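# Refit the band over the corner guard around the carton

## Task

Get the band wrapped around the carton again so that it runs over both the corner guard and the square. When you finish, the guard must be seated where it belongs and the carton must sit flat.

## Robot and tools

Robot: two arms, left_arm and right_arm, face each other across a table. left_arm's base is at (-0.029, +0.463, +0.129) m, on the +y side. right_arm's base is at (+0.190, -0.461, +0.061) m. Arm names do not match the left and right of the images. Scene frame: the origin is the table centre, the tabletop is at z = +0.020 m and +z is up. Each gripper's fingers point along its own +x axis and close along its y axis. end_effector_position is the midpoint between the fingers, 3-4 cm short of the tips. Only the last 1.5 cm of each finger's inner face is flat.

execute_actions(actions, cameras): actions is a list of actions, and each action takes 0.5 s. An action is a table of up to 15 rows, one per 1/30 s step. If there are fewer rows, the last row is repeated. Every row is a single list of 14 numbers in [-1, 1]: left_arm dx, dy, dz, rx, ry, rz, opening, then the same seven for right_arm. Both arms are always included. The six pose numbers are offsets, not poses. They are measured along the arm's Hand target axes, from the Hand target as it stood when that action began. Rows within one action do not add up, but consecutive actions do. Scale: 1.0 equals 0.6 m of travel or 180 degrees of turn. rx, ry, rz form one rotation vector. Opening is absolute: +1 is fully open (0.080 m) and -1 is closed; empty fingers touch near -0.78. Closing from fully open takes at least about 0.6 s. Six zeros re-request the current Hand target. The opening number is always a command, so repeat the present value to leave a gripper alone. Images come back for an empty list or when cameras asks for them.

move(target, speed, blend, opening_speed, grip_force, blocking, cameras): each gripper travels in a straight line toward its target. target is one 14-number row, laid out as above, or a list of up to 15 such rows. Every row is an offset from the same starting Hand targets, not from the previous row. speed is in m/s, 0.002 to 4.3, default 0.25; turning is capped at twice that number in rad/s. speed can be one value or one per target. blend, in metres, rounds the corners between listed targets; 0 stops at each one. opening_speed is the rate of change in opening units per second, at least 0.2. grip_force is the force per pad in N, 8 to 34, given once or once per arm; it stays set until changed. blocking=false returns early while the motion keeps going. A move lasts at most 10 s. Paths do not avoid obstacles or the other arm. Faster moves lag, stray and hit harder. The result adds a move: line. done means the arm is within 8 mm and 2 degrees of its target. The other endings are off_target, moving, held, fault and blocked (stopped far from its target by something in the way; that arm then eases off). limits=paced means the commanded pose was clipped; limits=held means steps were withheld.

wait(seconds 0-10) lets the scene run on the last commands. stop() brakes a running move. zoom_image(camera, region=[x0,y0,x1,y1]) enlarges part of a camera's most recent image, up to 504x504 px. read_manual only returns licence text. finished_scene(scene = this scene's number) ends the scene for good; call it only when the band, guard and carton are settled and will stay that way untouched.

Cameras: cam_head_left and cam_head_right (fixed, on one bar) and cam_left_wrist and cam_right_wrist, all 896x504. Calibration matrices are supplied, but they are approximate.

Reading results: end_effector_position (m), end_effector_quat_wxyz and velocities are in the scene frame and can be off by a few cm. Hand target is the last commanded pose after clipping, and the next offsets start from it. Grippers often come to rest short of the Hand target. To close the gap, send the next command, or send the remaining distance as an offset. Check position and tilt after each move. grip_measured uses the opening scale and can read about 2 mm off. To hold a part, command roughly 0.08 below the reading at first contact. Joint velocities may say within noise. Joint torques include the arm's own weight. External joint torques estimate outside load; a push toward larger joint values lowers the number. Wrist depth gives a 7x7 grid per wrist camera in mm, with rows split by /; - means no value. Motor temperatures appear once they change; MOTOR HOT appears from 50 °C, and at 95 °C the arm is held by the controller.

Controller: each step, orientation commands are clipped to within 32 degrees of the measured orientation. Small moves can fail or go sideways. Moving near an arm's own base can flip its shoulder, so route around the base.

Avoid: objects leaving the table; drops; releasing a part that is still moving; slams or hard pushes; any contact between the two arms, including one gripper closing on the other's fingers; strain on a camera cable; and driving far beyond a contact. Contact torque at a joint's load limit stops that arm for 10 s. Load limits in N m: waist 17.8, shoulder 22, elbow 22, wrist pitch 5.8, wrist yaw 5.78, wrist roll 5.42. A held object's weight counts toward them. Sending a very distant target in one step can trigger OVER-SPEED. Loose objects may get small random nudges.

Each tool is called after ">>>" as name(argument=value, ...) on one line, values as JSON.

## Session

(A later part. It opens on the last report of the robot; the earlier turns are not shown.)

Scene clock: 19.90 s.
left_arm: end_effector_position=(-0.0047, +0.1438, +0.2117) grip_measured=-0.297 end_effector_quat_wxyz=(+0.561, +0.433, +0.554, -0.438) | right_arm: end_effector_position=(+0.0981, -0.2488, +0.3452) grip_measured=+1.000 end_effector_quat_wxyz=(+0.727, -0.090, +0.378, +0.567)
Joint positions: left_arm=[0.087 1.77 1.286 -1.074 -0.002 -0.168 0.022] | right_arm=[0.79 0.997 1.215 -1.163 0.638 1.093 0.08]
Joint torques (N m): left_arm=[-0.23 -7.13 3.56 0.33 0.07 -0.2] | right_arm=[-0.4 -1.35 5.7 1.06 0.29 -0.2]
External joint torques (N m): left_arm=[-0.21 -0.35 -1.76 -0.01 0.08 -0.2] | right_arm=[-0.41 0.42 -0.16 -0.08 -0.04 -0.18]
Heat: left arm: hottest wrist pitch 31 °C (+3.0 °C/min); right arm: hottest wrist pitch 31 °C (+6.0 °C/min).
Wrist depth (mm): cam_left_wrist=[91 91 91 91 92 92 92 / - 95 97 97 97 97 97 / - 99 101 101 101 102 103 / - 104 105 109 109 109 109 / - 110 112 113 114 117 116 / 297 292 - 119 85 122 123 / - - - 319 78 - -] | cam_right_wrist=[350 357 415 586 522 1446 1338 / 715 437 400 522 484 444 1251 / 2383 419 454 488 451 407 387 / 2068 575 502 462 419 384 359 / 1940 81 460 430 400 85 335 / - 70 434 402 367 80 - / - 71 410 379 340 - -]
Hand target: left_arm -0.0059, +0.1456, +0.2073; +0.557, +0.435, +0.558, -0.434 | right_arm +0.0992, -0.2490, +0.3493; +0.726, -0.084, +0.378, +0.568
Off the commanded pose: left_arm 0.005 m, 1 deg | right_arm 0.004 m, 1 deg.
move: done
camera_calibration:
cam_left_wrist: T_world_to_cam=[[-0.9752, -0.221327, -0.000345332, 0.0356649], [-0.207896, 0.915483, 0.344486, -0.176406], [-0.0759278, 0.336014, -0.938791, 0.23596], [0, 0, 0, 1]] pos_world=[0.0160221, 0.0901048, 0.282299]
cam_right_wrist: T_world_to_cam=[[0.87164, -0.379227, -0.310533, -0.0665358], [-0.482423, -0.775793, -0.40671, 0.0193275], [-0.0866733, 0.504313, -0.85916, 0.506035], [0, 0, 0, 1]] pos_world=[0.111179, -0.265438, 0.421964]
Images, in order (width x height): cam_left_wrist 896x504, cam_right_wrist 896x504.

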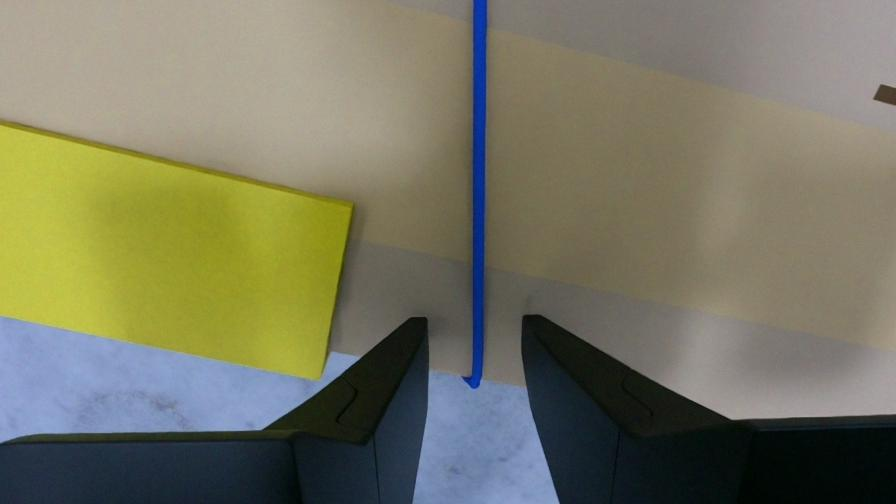

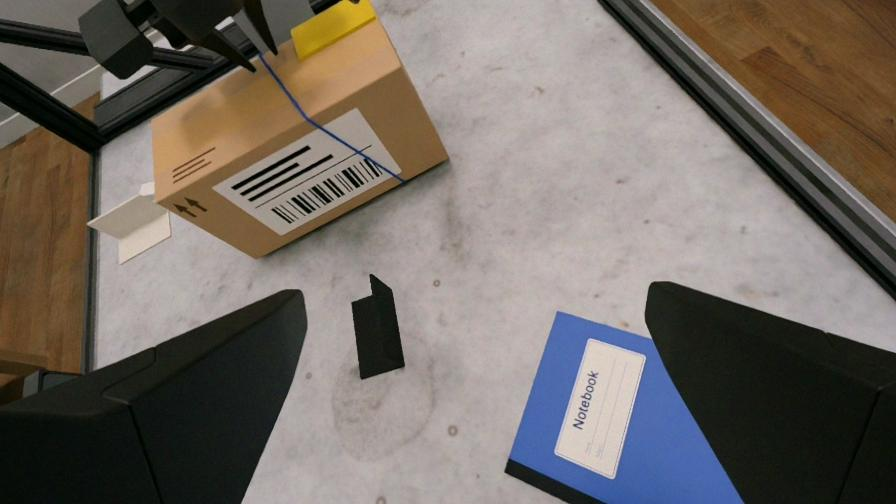

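>>> move(target=[0.005, 0, 0, 0, 0, 0, -0.3, 0, 0, 0, 0, 0, 0, 1], speed=0.02, cameras=["cam_left_wrist", "cam_right_wrist"])

>>> zoom_image(camera="cam_right_wrist", region=[170, 0, 330, 110])

>>> zoom_image(camera="cam_left_wrist", region=[380, 240, 580, 400])

Scene clock: 20.93 s.
left_arm: end_effector_position=(-0.0047, +0.1438, +0.2094) grip_measured=-0.297 end_effector_quat_wxyz=(+0.561, +0.432, +0.553, -0.439) | right_arm: end_effector_position=(+0.0981, -0.2488, +0.3452) grip_measured=+1.000 end_effector_quat_wxyz=(+0.727, -0.090, +0.378, +0.567)
Joint positions: left_arm=[0.087 1.771 1.277 -1.063 -0.002 -0.168 0.022] | right_arm=[0.79 0.997 1.215 -1.163 0.638 1.093 0.08]
Joint torques (N m): left_arm=[-0.24 -6.81 3.55 0.36 0.08 -0.2] | right_arm=[-0.39 -1.39 5.7 1.08 0.29 -0.21]
External joint torques (N m): left_arm=[-0.24 -0.1 -1.77 -0.01 0.08 -0.2] | right_arm=[-0.39 0.43 -0.2 -0.07 -0.05 -0.2]
Heat: left arm: hottest wrist pitch 31 °C (+2.9 °C/min); right arm: hottest wrist pitch 31 °C (+5.7 °C/min).
Wrist depth (mm): cam_left_wrist=[- 90 89 90 90 90 90 / - 95 95 95 95 95 95 / 97 97 99 99 99 101 101 / 102 102 103 106 107 106 106 / 109 107 109 111 111 114 113 / 292 288 - 118 84 119 121 / - - - 315 78 - -] | cam_right_wrist=[344 352 413 582 525 1422 1360 / 715 434 399 524 480 446 1270 / 2383 421 453 490 448 407 1132 / 2068 569 502 461 421 385 354 / 1854 81 460 430 399 85 335 / - 70 434 400 364 80 - / - 71 411 379 344 - -]
Hand target: left_arm -0.0059, +0.1457, +0.2043; +0.557, +0.435, +0.558, -0.434 | right_arm +0.0992, -0.2490, +0.3493; +0.726, -0.084, +0.378, +0.568
Off the commanded pose: left_arm 0.006 m, 1 deg | right_arm 0.004 m, 1 deg.
move: done
camera_calibration:
cam_left_wrist: T_world_to_cam=[[-0.975188, -0.221378, 0.0000488806, 0.0356041], [-0.207984, 0.916265, 0.342347, -0.175346], [-0.0758326, 0.333842, -0.939574, 0.234334], [0, 0, 0, 1]] pos_world=[0.0160217, 0.0903148, 0.280202]
cam_right_wrist: T_world_to_cam=[[0.87164, -0.379227, -0.310533, -0.0665358], [-0.482423, -0.775793, -0.40671, 0.0193275], [-0.0866733, 0.504313, -0.85916, 0.506035], [0, 0, 0, 1]] pos_world=[0.111179, -0.265438, 0.421964]
Images, in order (width x height): cam_left_wrist 896x504, cam_right_wrist 896x504.

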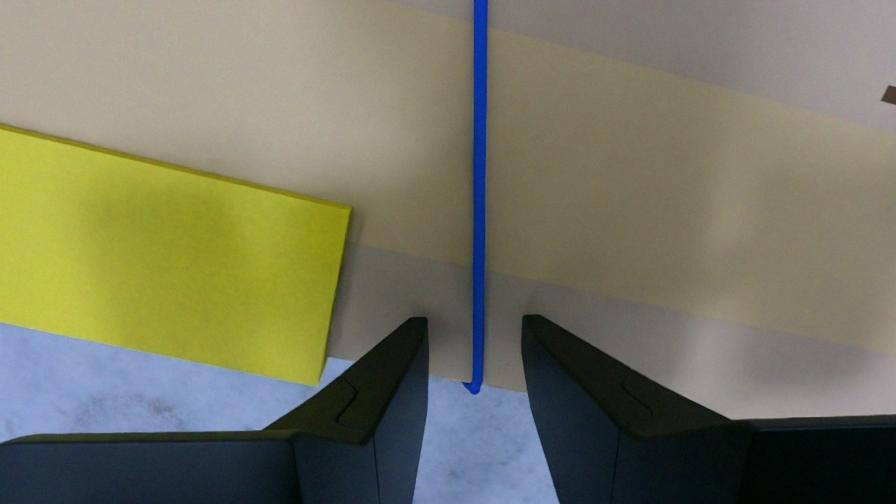

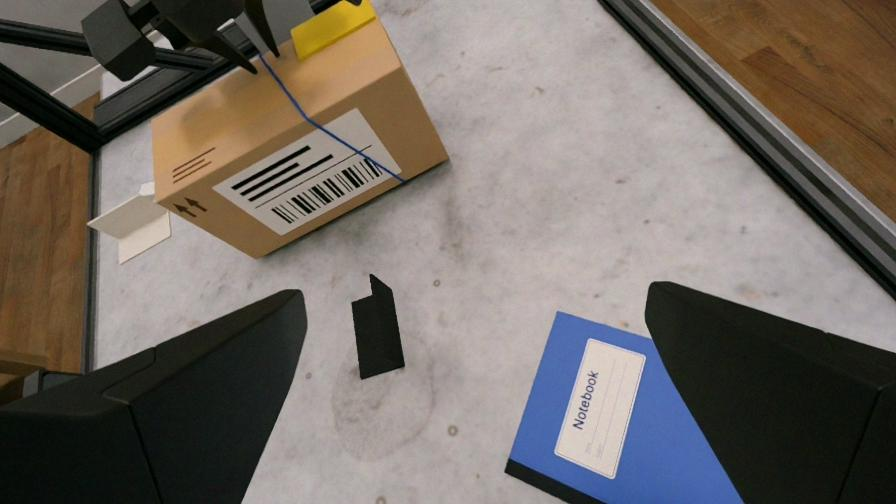

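Scaled by 3.150 from the camera's 896x504 image, which has a finer 1280x720 frame.

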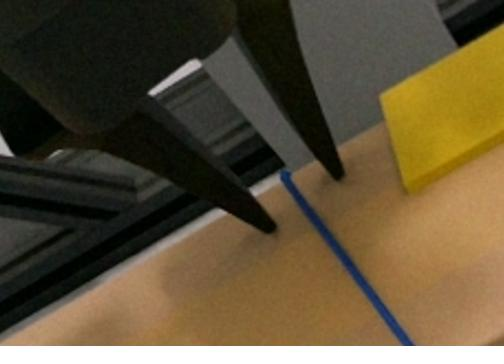

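Scaled by 2.520 from the camera's 896x504 image, which has a finer 1280x720 frame.

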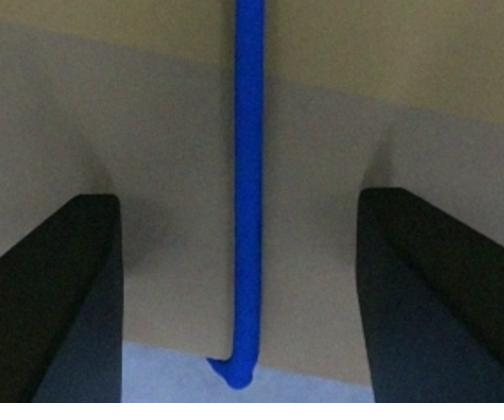

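>>> move(target=[0.0042, 0, 0, 0, 0, 0, -0.3, 0, 0, 0, 0, 0, 0, 1], speed=0.02, cameras=["cam_left_wrist", "cam_right_wrist"])

>>> zoom_image(camera="cam_right_wrist", region=[170, 0, 330, 110])

>>> zoom_image(camera="cam_left_wrist", region=[380, 240, 580, 400])

Scene clock: 21.97 s.
left_arm: end_effector_position=(-0.0047, +0.1439, +0.2084) grip_measured=-0.297 end_effector_quat_wxyz=(+0.561, +0.432, +0.553, -0.439) | right_arm: end_effector_position=(+0.0981, -0.2488, +0.3452) grip_measured=+1.000 end_effector_quat_wxyz=(+0.727, -0.090, +0.378, +0.567)
Joint positions: left_arm=[0.087 1.771 1.273 -1.058 -0.002 -0.169 0.022] | right_arm=[0.79 0.997 1.215 -1.163 0.638 1.093 0.08]
Joint torques (N m): left_arm=[-0.24 -6.53 3.26 0.67 0.07 -0.2] | right_arm=[-0.42 -1.35 5.74 1.06 0.28 -0.18]
External joint torques (N m): left_arm=[-0.28 0.25 -2.09 0.3 0.09 -0.2] | right_arm=[-0.41 0.44 -0.16 -0.08 -0.06 -0.17]
Heat: left arm: hottest wrist pitch 31 °C (+2.7 °C/min); right arm: hottest wrist pitch 31 °C (+5.5 °C/min).
Wrist depth (mm): cam_left_wrist=[- 89 89 89 89 90 90 / - 94 94 94 95 95 95 / - - 98 99 99 100 100 / - 101 103 105 107 106 106 / - 106 109 111 111 114 113 / 290 288 - 118 84 118 120 / - - - 313 78 - -] | cam_right_wrist=[356 352 413 593 522 1414 1353 / 727 441 402 521 484 445 1233 / 2296 420 453 489 448 408 1175 / 2085 570 502 462 420 384 358 / 1896 81 461 427 397 85 334 / - 70 433 404 367 80 - / - 70 414 377 344 - -]
Hand target: left_arm -0.0059, +0.1456, +0.2018; +0.557, +0.435, +0.558, -0.434 | right_arm +0.0992, -0.2490, +0.3493; +0.726, -0.084, +0.378, +0.568
Off the commanded pose: left_arm 0.007 m, 1 deg | right_arm 0.004 m, 1 deg.
move: done
camera_calibration:
cam_left_wrist: T_world_to_cam=[[-0.975121, -0.221675, 0.000108236, 0.0356363], [-0.2083, 0.916453, 0.341649, -0.174917], [-0.0758344, 0.333127, -0.939827, 0.233497], [0, 0, 0, 1]] pos_world=[0.0160215, 0.0904186, 0.279203]
cam_right_wrist: T_world_to_cam=[[0.87164, -0.379227, -0.310533, -0.0665358], [-0.482423, -0.775793, -0.40671, 0.0193275], [-0.0866733, 0.504313, -0.85916, 0.506035], [0, 0, 0, 1]] pos_world=[0.111179, -0.265438, 0.421964]
Images, in order (width x height): cam_left_wrist 896x504, cam_right_wrist 896x504.

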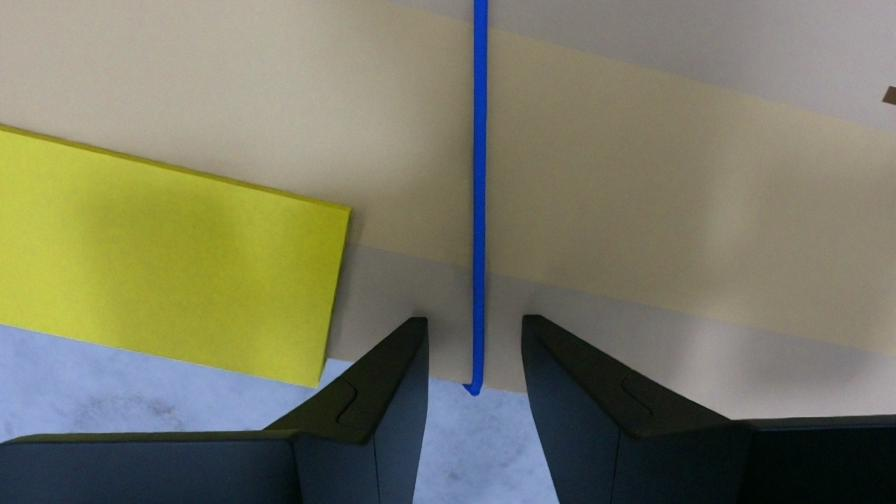

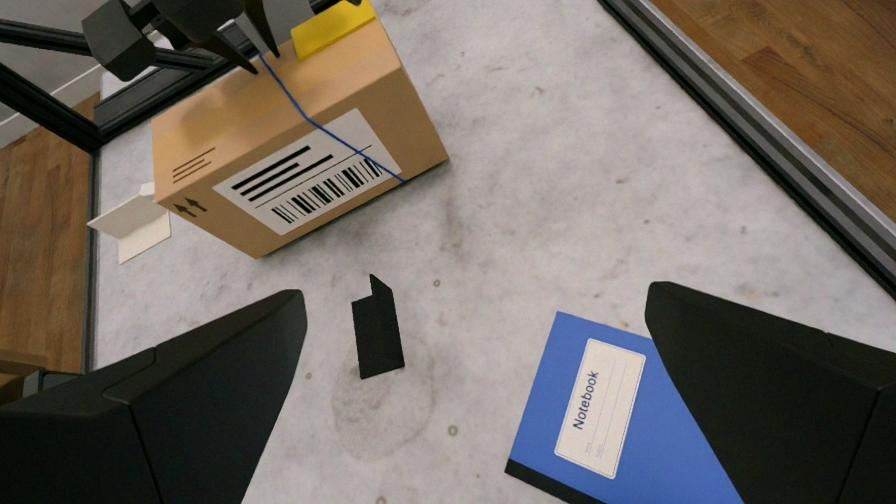

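Scaled by 3.150 from the camera's 896x504 image, which has a finer 1280x720 frame.

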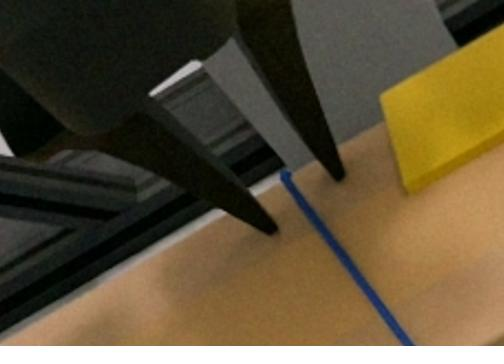

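Scaled by 2.520 from the camera's 896x504 image, which has a finer 1280x720 frame.

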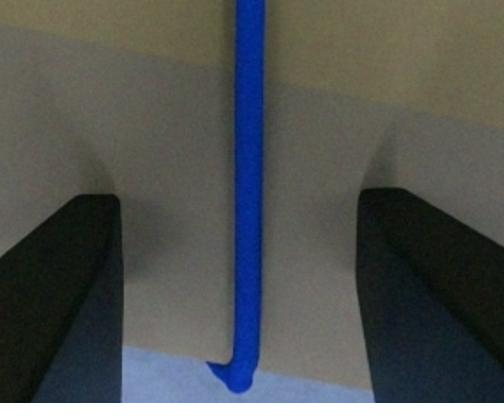

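>>> move(target=[-0.003, 0, 0, 0, 0, 0, -1, 0, 0, 0, 0, 0, 0, 1], speed=0.02, opening_speed=0.8, cameras=["cam_left_wrist", "cam_right_wrist"])

>>> zoom_image(camera="cam_left_wrist", region=[380, 240, 580, 400])

Scene clock: 23.53 s.
left_arm: end_effector_position=(-0.0047, +0.1436, +0.2084) grip_measured=-0.769 end_effector_quat_wxyz=(+0.562, +0.431, +0.553, -0.439) | right_arm: end_effector_position=(+0.0981, -0.2488, +0.3452) grip_measured=+1.000 end_effector_quat_wxyz=(+0.727, -0.090, +0.378, +0.567)
Joint positions: left_arm=[0.087 1.771 1.273 -1.056 -0.002 -0.169 0] | right_arm=[0.79 0.997 1.215 -1.163 0.638 1.093 0.08]
Joint torques (N m): left_arm=[-0.24 -6.73 3.77 0.13 0.07 -0.19] | right_arm=[-0.41 -1.35 5.73 1.06 0.28 -0.18]
External joint torques (N m): left_arm=[-0.23 0.05 -1.54 -0.21 0.08 -0.19] | right_arm=[-0.42 0.52 -0.24 -0.1 -0.06 -0.17]
Heat: left arm: hottest wrist pitch 31 °C (+2.5 °C/min); right arm: hottest wrist pitch 31 °C (+5.1 °C/min).
Wrist depth (mm): cam_left_wrist=[- 90 89 89 90 90 90 / - 94 94 95 95 95 95 / 97 97 99 99 99 100 100 / 101 101 103 107 107 106 106 / 108 106 108 109 112 114 113 / 291 292 - 76 117 120 120 / - - - - - - -] | cam_right_wrist=[585 353 421 589 524 1455 1353 / 2296 437 394 519 482 444 1245 / 2317 419 468 491 452 407 386 / 2085 567 505 461 416 383 354 / 1867 81 457 421 398 85 333 / - 70 431 397 367 80 - / - 71 412 375 344 - -]
Hand target: left_arm -0.0059, +0.1456, +0.2037; +0.557, +0.435, +0.558, -0.434 | right_arm +0.0992, -0.2490, +0.3493; +0.726, -0.084, +0.378, +0.568
Off the commanded pose: left_arm 0.005 m, 1 deg | right_arm 0.004 m, 1 deg.
move: done
camera_calibration:
cam_left_wrist: T_world_to_cam=[[-0.975099, -0.221769, 0.000735889, 0.0354276], [-0.20829, 0.916963, 0.340285, -0.174439], [-0.0761395, 0.331658, -0.940322, 0.233932], [0, 0, 0, 1]] pos_world=[0.0160229, 0.0902254, 0.279304]
cam_right_wrist: T_world_to_cam=[[0.87164, -0.379227, -0.310533, -0.0665358], [-0.482423, -0.775793, -0.40671, 0.0193275], [-0.0866733, 0.504313, -0.85916, 0.506035], [0, 0, 0, 1]] pos_world=[0.111179, -0.265438, 0.421964]
Images, in order (width x height): cam_left_wrist 896x504, cam_right_wrist 896x504.

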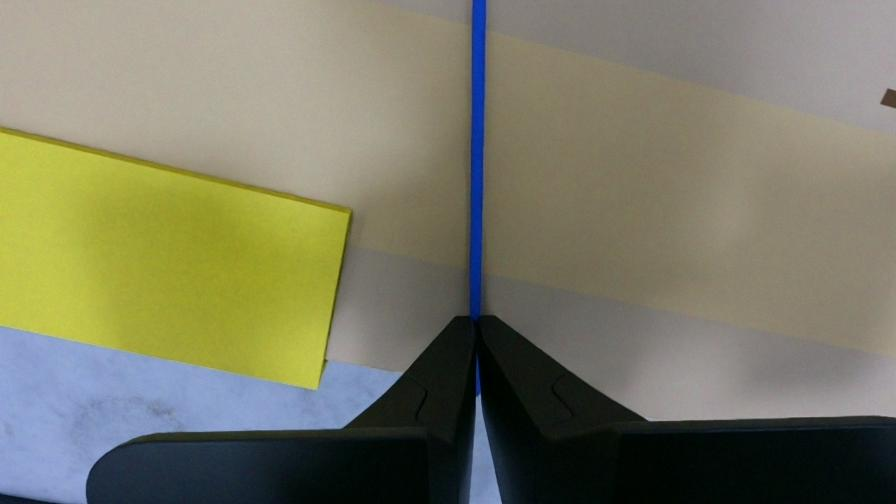

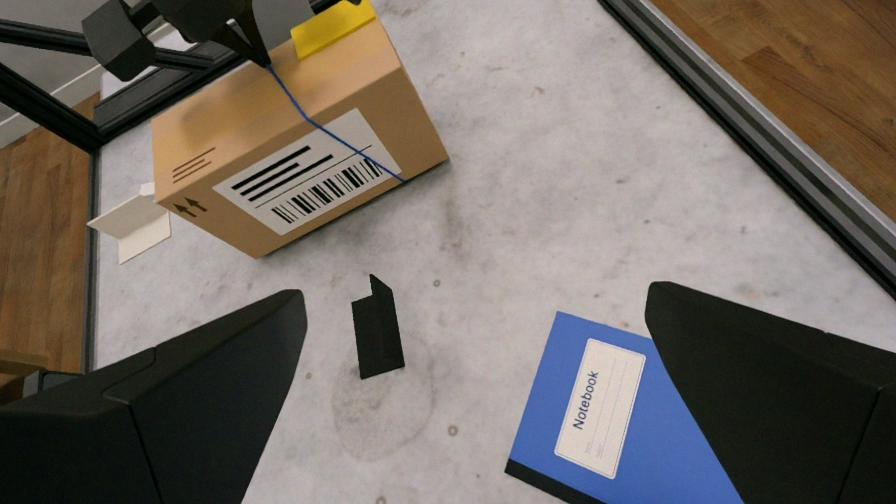

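Scaled by 2.520 from the camera's 896x504 image, which has a finer 1280x720 frame.

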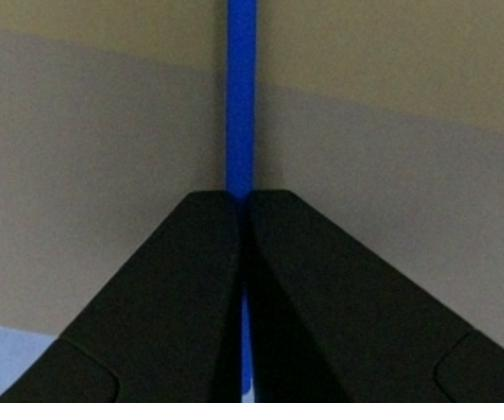

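>>> move(target=[-0.03, 0, 0, 0, 0, 0, -1, 0, 0, 0, 0, 0, 0, 1], speed=0.08, cameras=["cam_left_wrist", "cam_right_wrist", "cam_head_right"])

>>> zoom_image(camera="cam_right_wrist", region=[170, 0, 450, 200])

Scene clock: 24.60 s.
left_arm: end_effector_position=(-0.0052, +0.1490, +0.2163) grip_measured=-0.770 end_effector_quat_wxyz=(+0.554, +0.440, +0.561, -0.431) | right_arm: end_effector_position=(+0.0981, -0.2488, +0.3452) grip_measured=+1.000 end_effector_quat_wxyz=(+0.727, -0.090, +0.378, +0.567)
Joint positions: left_arm=[0.086 1.771 1.305 -1.122 -0.002 -0.169 0] | right_arm=[0.79 0.997 1.215 -1.163 0.638 1.093 0.08]
Joint torques (N m): left_arm=[-0.26 -8.7 5.9 -0.15 0.08 -0.2] | right_arm=[-0.45 -1.41 5.76 1.06 0.28 -0.21]
External joint torques (N m): left_arm=[-0.24 -1.96 0.61 -0.45 0.08 -0.2] | right_arm=[-0.46 0.35 -0.09 -0.08 -0.05 -0.2]
Heat: left arm: hottest wrist pitch 31 °C (+2.4 °C/min); right arm: hottest wrist pitch 31 °C (+4.9 °C/min).
Wrist depth (mm): cam_left_wrist=[94 95 93 93 94 94 94 / - 98 99 98 - 99 99 / 102 101 103 106 104 105 106 / 108 111 110 112 112 112 113 / 290 290 118 117 120 121 120 / 307 306 - 76 80 129 129 / - - - - - - -] | cam_right_wrist=[342 412 419 582 524 1446 1383 / 747 438 402 520 483 439 1258 / 2339 417 454 490 448 409 1192 / 2139 564 502 459 417 386 355 / 1925 81 467 428 398 85 335 / - 70 439 406 369 80 - / - 71 414 379 353 - -]
Hand target: left_arm -0.0060, +0.1455, +0.2217; +0.557, +0.435, +0.558, -0.435 | right_arm +0.0992, -0.2490, +0.3493; +0.726, -0.084, +0.378, +0.568
Off the commanded pose: left_arm 0.006 m, 1 deg | right_arm 0.004 m, 1 deg.
move: done
camera_calibration:
cam_left_wrist: T_world_to_cam=[[-0.975206, -0.221258, -0.00422247, 0.0370892], [-0.206941, 0.90501, 0.371661, -0.187204], [-0.0784115, 0.36332, -0.928359, 0.232159], [0, 0, 0, 1]] pos_world=[0.0156335, 0.0932796, 0.28526]
cam_right_wrist: T_world_to_cam=[[0.87164, -0.379227, -0.310533, -0.0665358], [-0.482423, -0.775793, -0.40671, 0.0193275], [-0.0866733, 0.504313, -0.85916, 0.506035], [0, 0, 0, 1]] pos_world=[0.111179, -0.265438, 0.421964]
Images, in order (width x height): cam_head_right 896x504, cam_left_wrist 896x504, cam_right_wrist 896x504.

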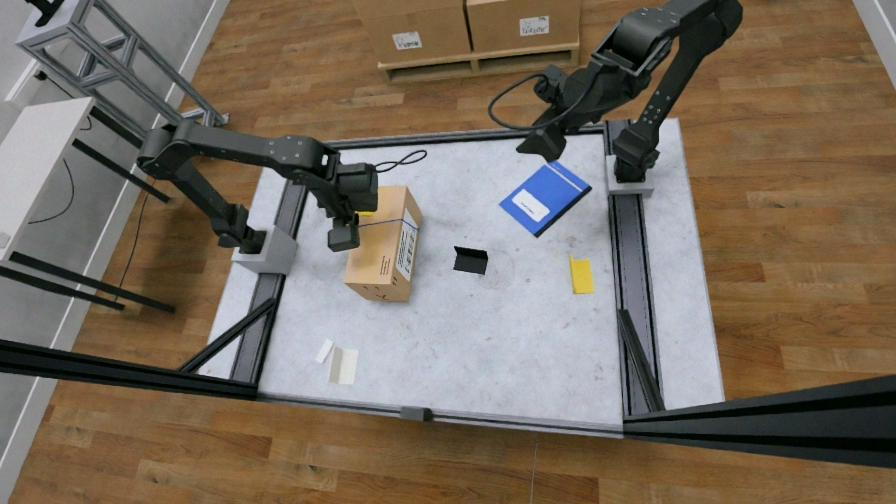

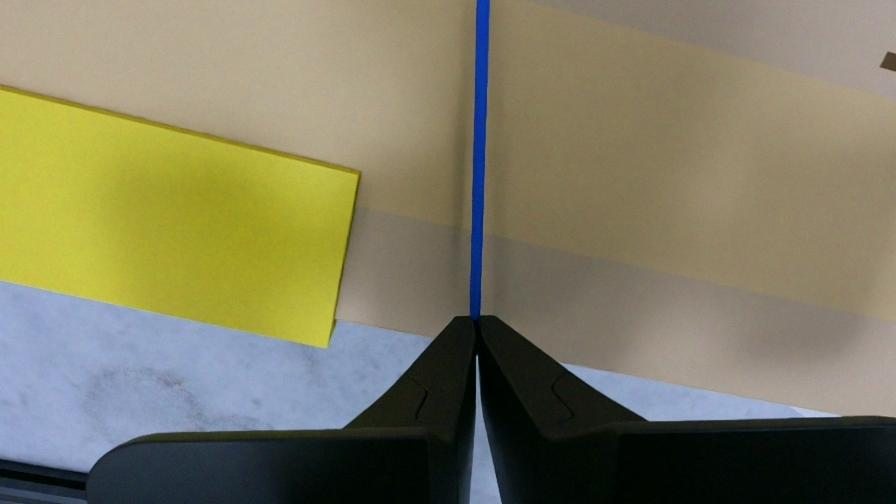

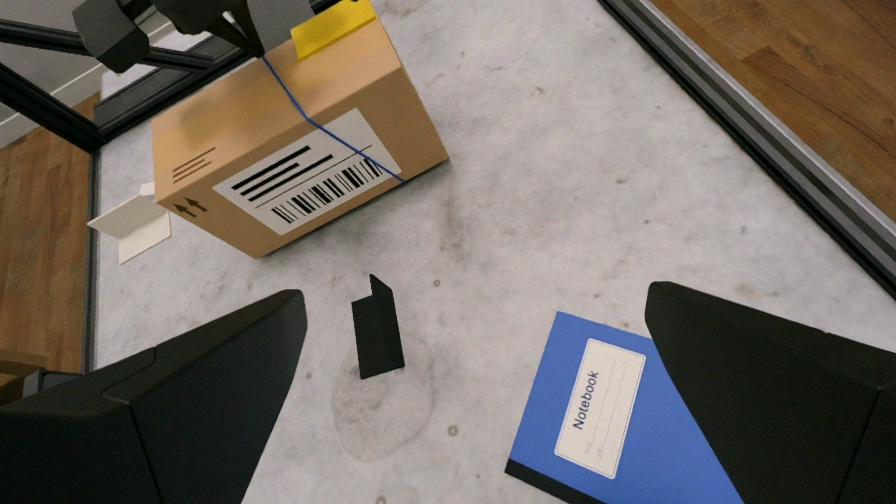

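Scaled by 1.800 from the camera's 896x504 image, which has a finer 1280x720 frame.

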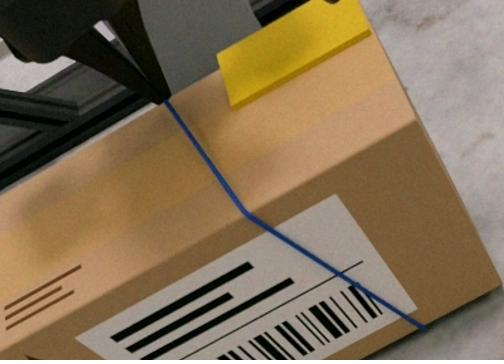

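>>> move(target=[-0.0305, 0.0051, -0.0202, 0, 0, 0, -1, 0, 0, 0, 0, 0, 0, 1], speed=0.08, cameras=["all"])

>>> zoom_image(camera="cam_right_wrist", region=[170, 0, 450, 200])

>>> zoom_image(camera="cam_head_right", region=[310, 150, 450, 310])

Scene clock: 26.60 s.
left_arm: end_effector_position=(-0.0052, +0.1586, +0.2304) grip_measured=-0.770 end_effector_quat_wxyz=(+0.552, +0.442, +0.563, -0.428) | right_arm: end_effector_position=(+0.0981, -0.2488, +0.3452) grip_measured=+1.000 end_effector_quat_wxyz=(+0.727, -0.090, +0.378, +0.567)
Joint positions: left_arm=[0.089 1.731 1.314 -1.179 -0.002 -0.169 0] | right_arm=[0.79 0.997 1.215 -1.163 0.638 1.093 0.08]
Joint torques (N m): left_arm=[-0.13 -10.64 5.47 -0.61 0.07 -0.08] | right_arm=[-0.41 -1.33 5.7 1.03 0.28 -0.21]
External joint torques (N m): left_arm=[-0.14 -4.13 0.1 -0.91 0.08 -0.08] | right_arm=[-0.41 0.46 -0.17 -0.1 -0.06 -0.19]
Heat: left arm: hottest wrist pitch 31 °C (+2.3 °C/min); right arm: hottest wrist pitch 31 °C (+4.5 °C/min).
Wrist depth (mm): cam_left_wrist=[106 107 107 107 107 107 107 / 111 110 112 113 112 113 115 / 117 117 118 119 120 120 120 / 283 287 126 128 128 128 128 / 302 303 303 103 303 137 137 / 327 326 - 76 317 320 324 / - - - - - - -] | cam_right_wrist=[579 673 417 587 522 1481 1367 / 2430 434 403 520 484 442 1245 / 2234 420 453 489 453 410 1180 / 2254 562 502 461 416 383 351 / 1882 81 457 431 400 85 335 / - 70 431 401 368 80 - / - 71 412 379 344 - -]
Hand target: left_arm -0.0059, +0.1581, +0.2399; +0.557, +0.435, +0.558, -0.434 | right_arm +0.0992, -0.2490, +0.3493; +0.726, -0.084, +0.378, +0.568
Off the commanded pose: left_arm 0.010 m, 1 deg | right_arm 0.004 m, 1 deg.
move: off_target (left_arm)
camera_calibration:
cam_left_wrist: T_world_to_cam=[[-0.974697, -0.223469, -0.00531522, 0.0398016], [-0.208823, 0.901818, 0.378307, -0.202075], [-0.0797466, 0.369845, -0.925665, 0.240035], [0, 0, 0, 1]] pos_world=[0.0157386, 0.102353, 0.29885]
cam_right_wrist: T_world_to_cam=[[0.87164, -0.379227, -0.310533, -0.0665358], [-0.482423, -0.775793, -0.40671, 0.0193275], [-0.0866733, 0.504313, -0.85916, 0.506035], [0, 0, 0, 1]] pos_world=[0.111179, -0.265438, 0.421964]

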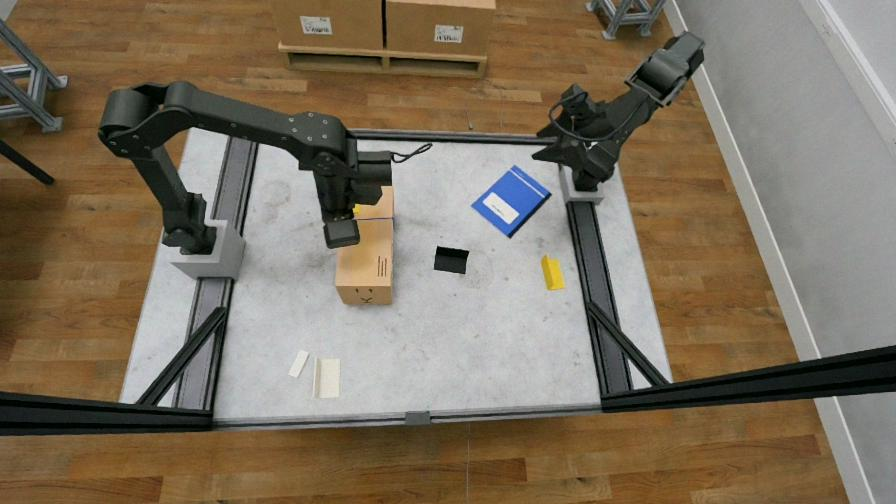

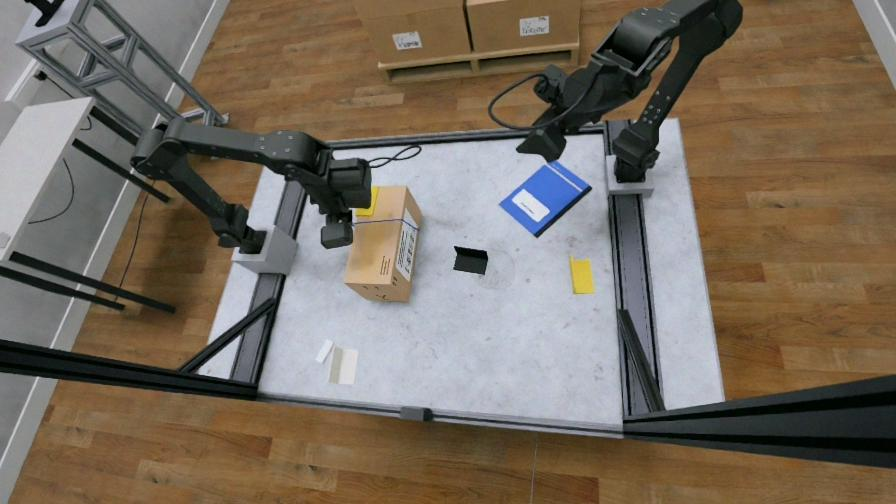

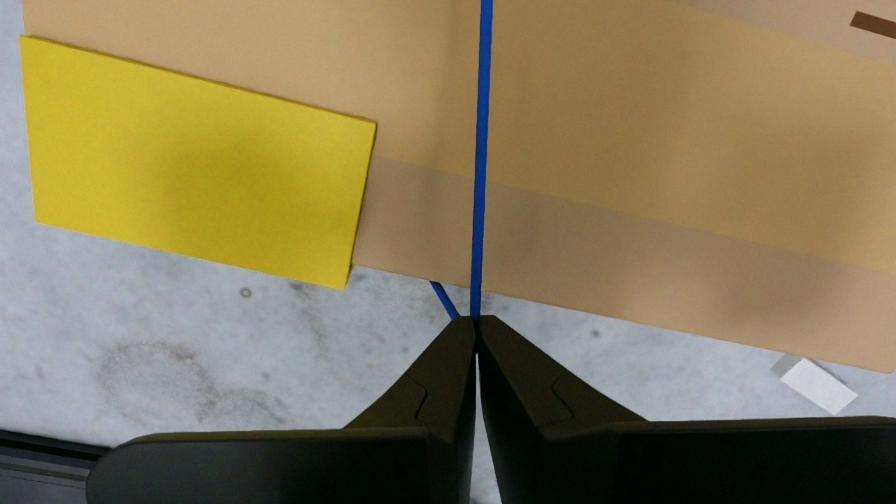

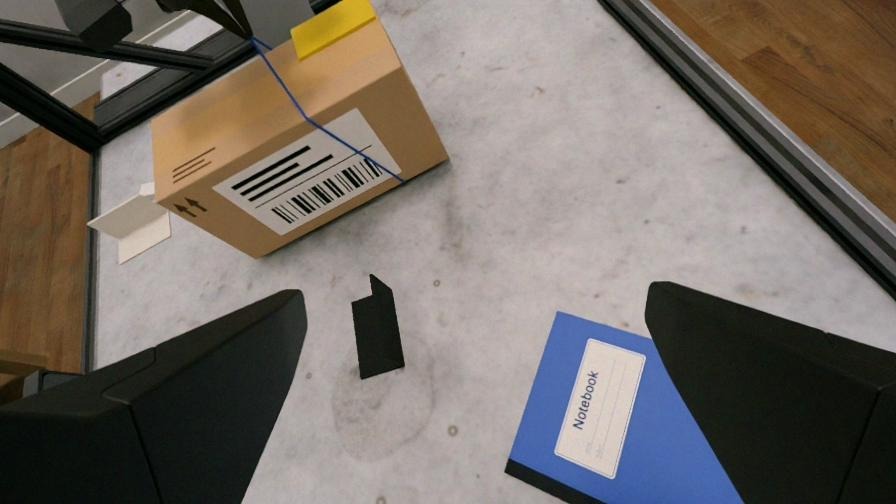

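Scaled by 1.800 from the camera's 896x504 image, which has a finer 1280x720 frame.

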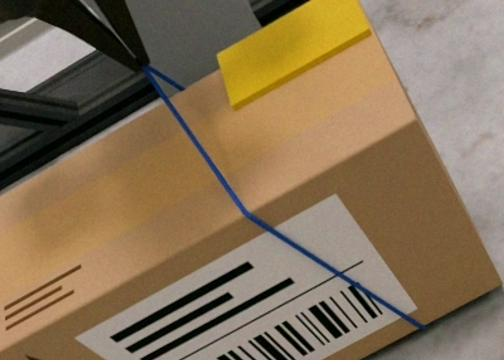

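Scaled by 3.150 from the camera's 896x504 image, which has a finer 1280x720 frame.

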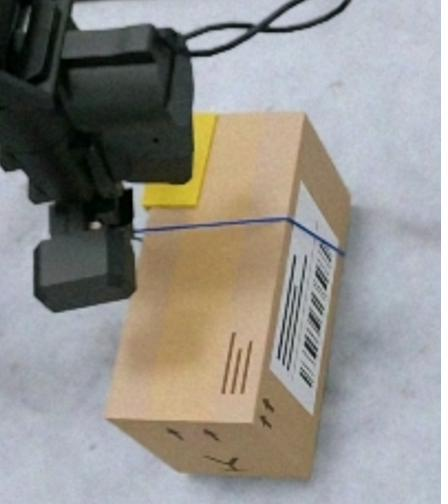

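>>> move(target=[-0.020, 0.0081, -0.0323, 0, 0, 0, -1, 0, 0, 0, 0, 0, 0, 1], speed=0.08, cameras=["all"])

>>> zoom_image(camera="cam_right_wrist", region=[170, 0, 450, 200])

>>> zoom_image(camera="cam_head_right", region=[310, 150, 450, 310])

Scene clock: 27.73 s.
left_arm: end_effector_position=(-0.0046, +0.1720, +0.2468) grip_measured=-0.770 end_effector_quat_wxyz=(+0.559, +0.435, +0.559, -0.432) | right_arm: end_effector_position=(+0.0981, -0.2488, +0.3452) grip_measured=+1.000 end_effector_quat_wxyz=(+0.727, -0.090, +0.378, +0.567)
Joint positions: left_arm=[0.094 1.654 1.294 -1.215 -0.003 -0.169 0] | right_arm=[0.79 0.997 1.215 -1.163 0.638 1.093 0.08]
Joint torques (N m): left_arm=[-0.15 -10.53 3.57 -0.81 0.09 0.12] | right_arm=[-0.37 -1.38 5.7 1.05 0.29 -0.19]
External joint torques (N m): left_arm=[-0.14 -4.42 -1.94 -1.16 0.1 0.12] | right_arm=[-0.37 0.37 -0.18 -0.09 -0.04 -0.18]
Heat: left arm: hottest wrist pitch 31 °C (+2.2 °C/min); right arm: hottest wrist pitch 31 °C (+4.3 °C/min).
Wrist depth (mm): cam_left_wrist=[121 121 122 123 124 125 125 / 128 125 128 129 130 130 130 / 286 286 133 138 138 138 138 / 301 301 301 300 146 146 146 / 319 322 320 311 319 322 317 / 341 342 338 76 332 344 342 / - - - - - - -] | cam_right_wrist=[630 734 420 594 527 1446 1390 / 2068 434 399 527 478 442 1283 / 2275 418 461 492 448 408 1132 / 2085 570 504 461 417 386 354 / 1882 81 469 430 395 85 332 / - 70 434 402 365 80 - / - 71 411 379 344 - -]
Hand target: left_arm -0.0059, +0.1780, +0.2519; +0.557, +0.435, +0.558, -0.434 | right_arm +0.0992, -0.2490, +0.3493; +0.726, -0.084, +0.378, +0.568
Off the commanded pose: left_arm 0.008 m, 0 deg | right_arm 0.004 m, 1 deg.
move: done
camera_calibration:
cam_left_wrist: T_world_to_cam=[[-0.97349, -0.228708, -0.00308173, 0.0439109], [-0.214516, 0.908241, 0.359278, -0.216776], [-0.0793709, 0.350414, -0.933226, 0.255631], [0, 0, 0, 1]] pos_world=[0.0165345, 0.117351, 0.316579]
cam_right_wrist: T_world_to_cam=[[0.87164, -0.379227, -0.310533, -0.0665358], [-0.482423, -0.775793, -0.40671, 0.0193275], [-0.0866733, 0.504313, -0.85916, 0.506035], [0, 0, 0, 1]] pos_world=[0.111179, -0.265438, 0.421964]

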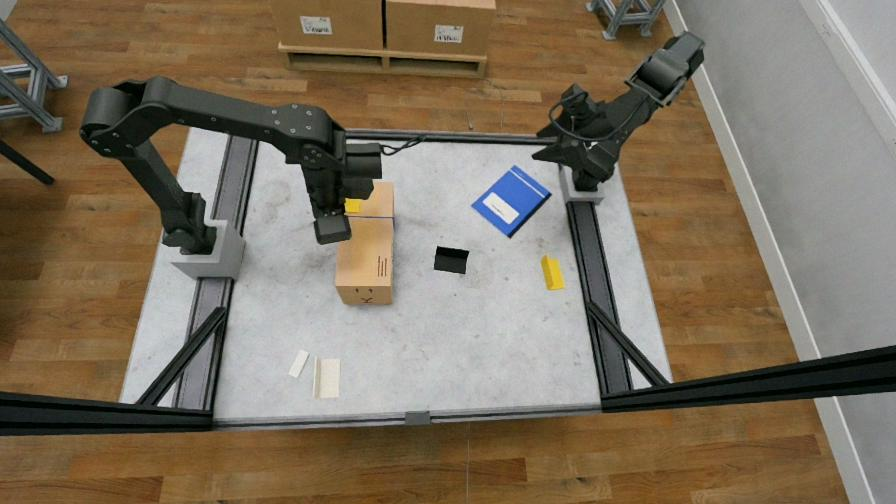

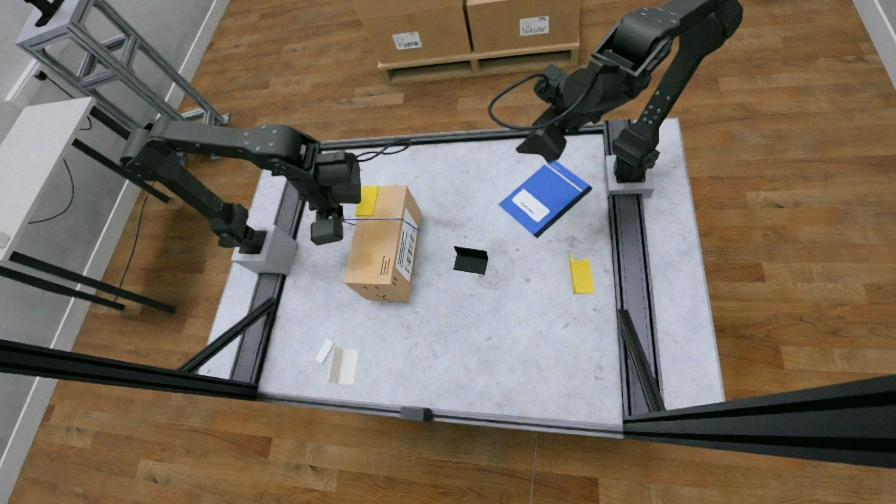

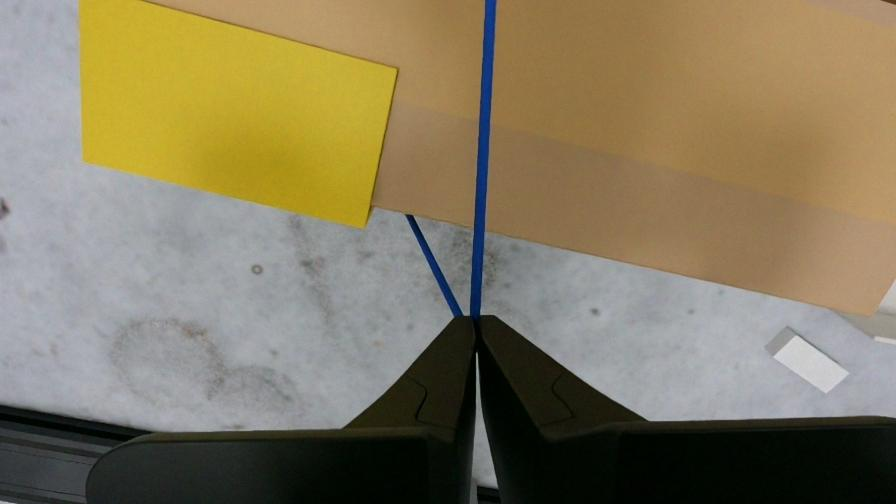

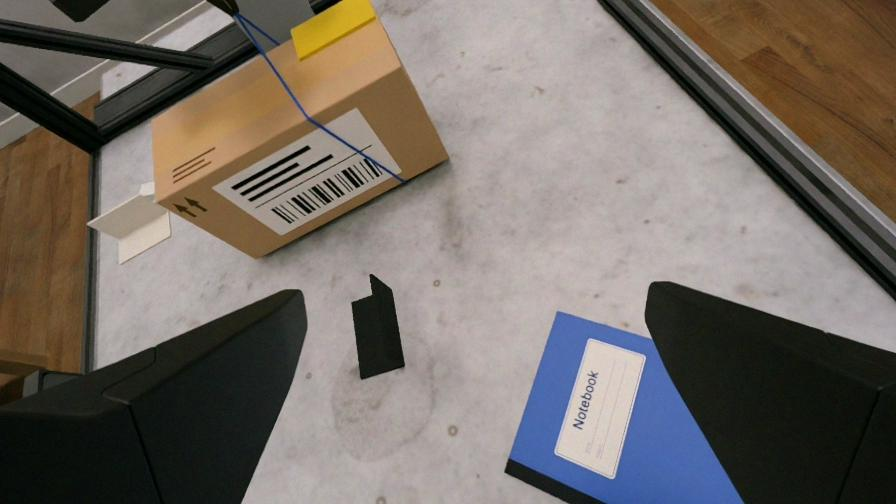

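Scaled by 1.800 from the camera's 896x504 image, which has a finer 1280x720 frame.

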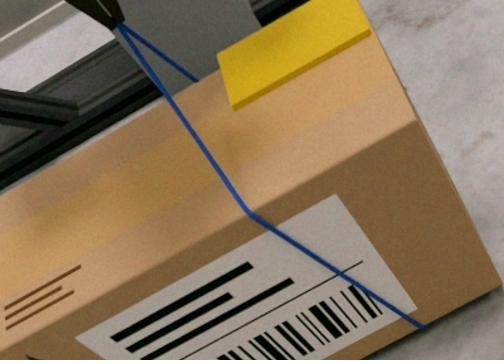

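Scaled by 3.150 from the camera's 896x504 image, which has a finer 1280x720 frame.

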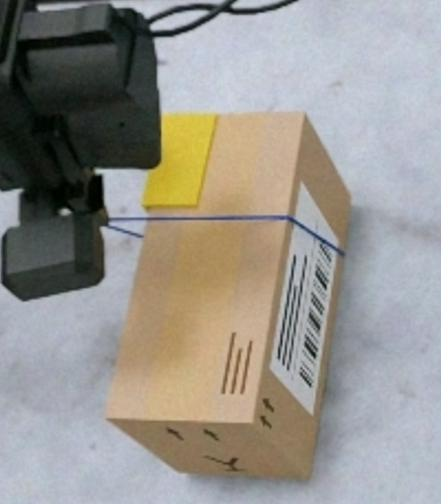

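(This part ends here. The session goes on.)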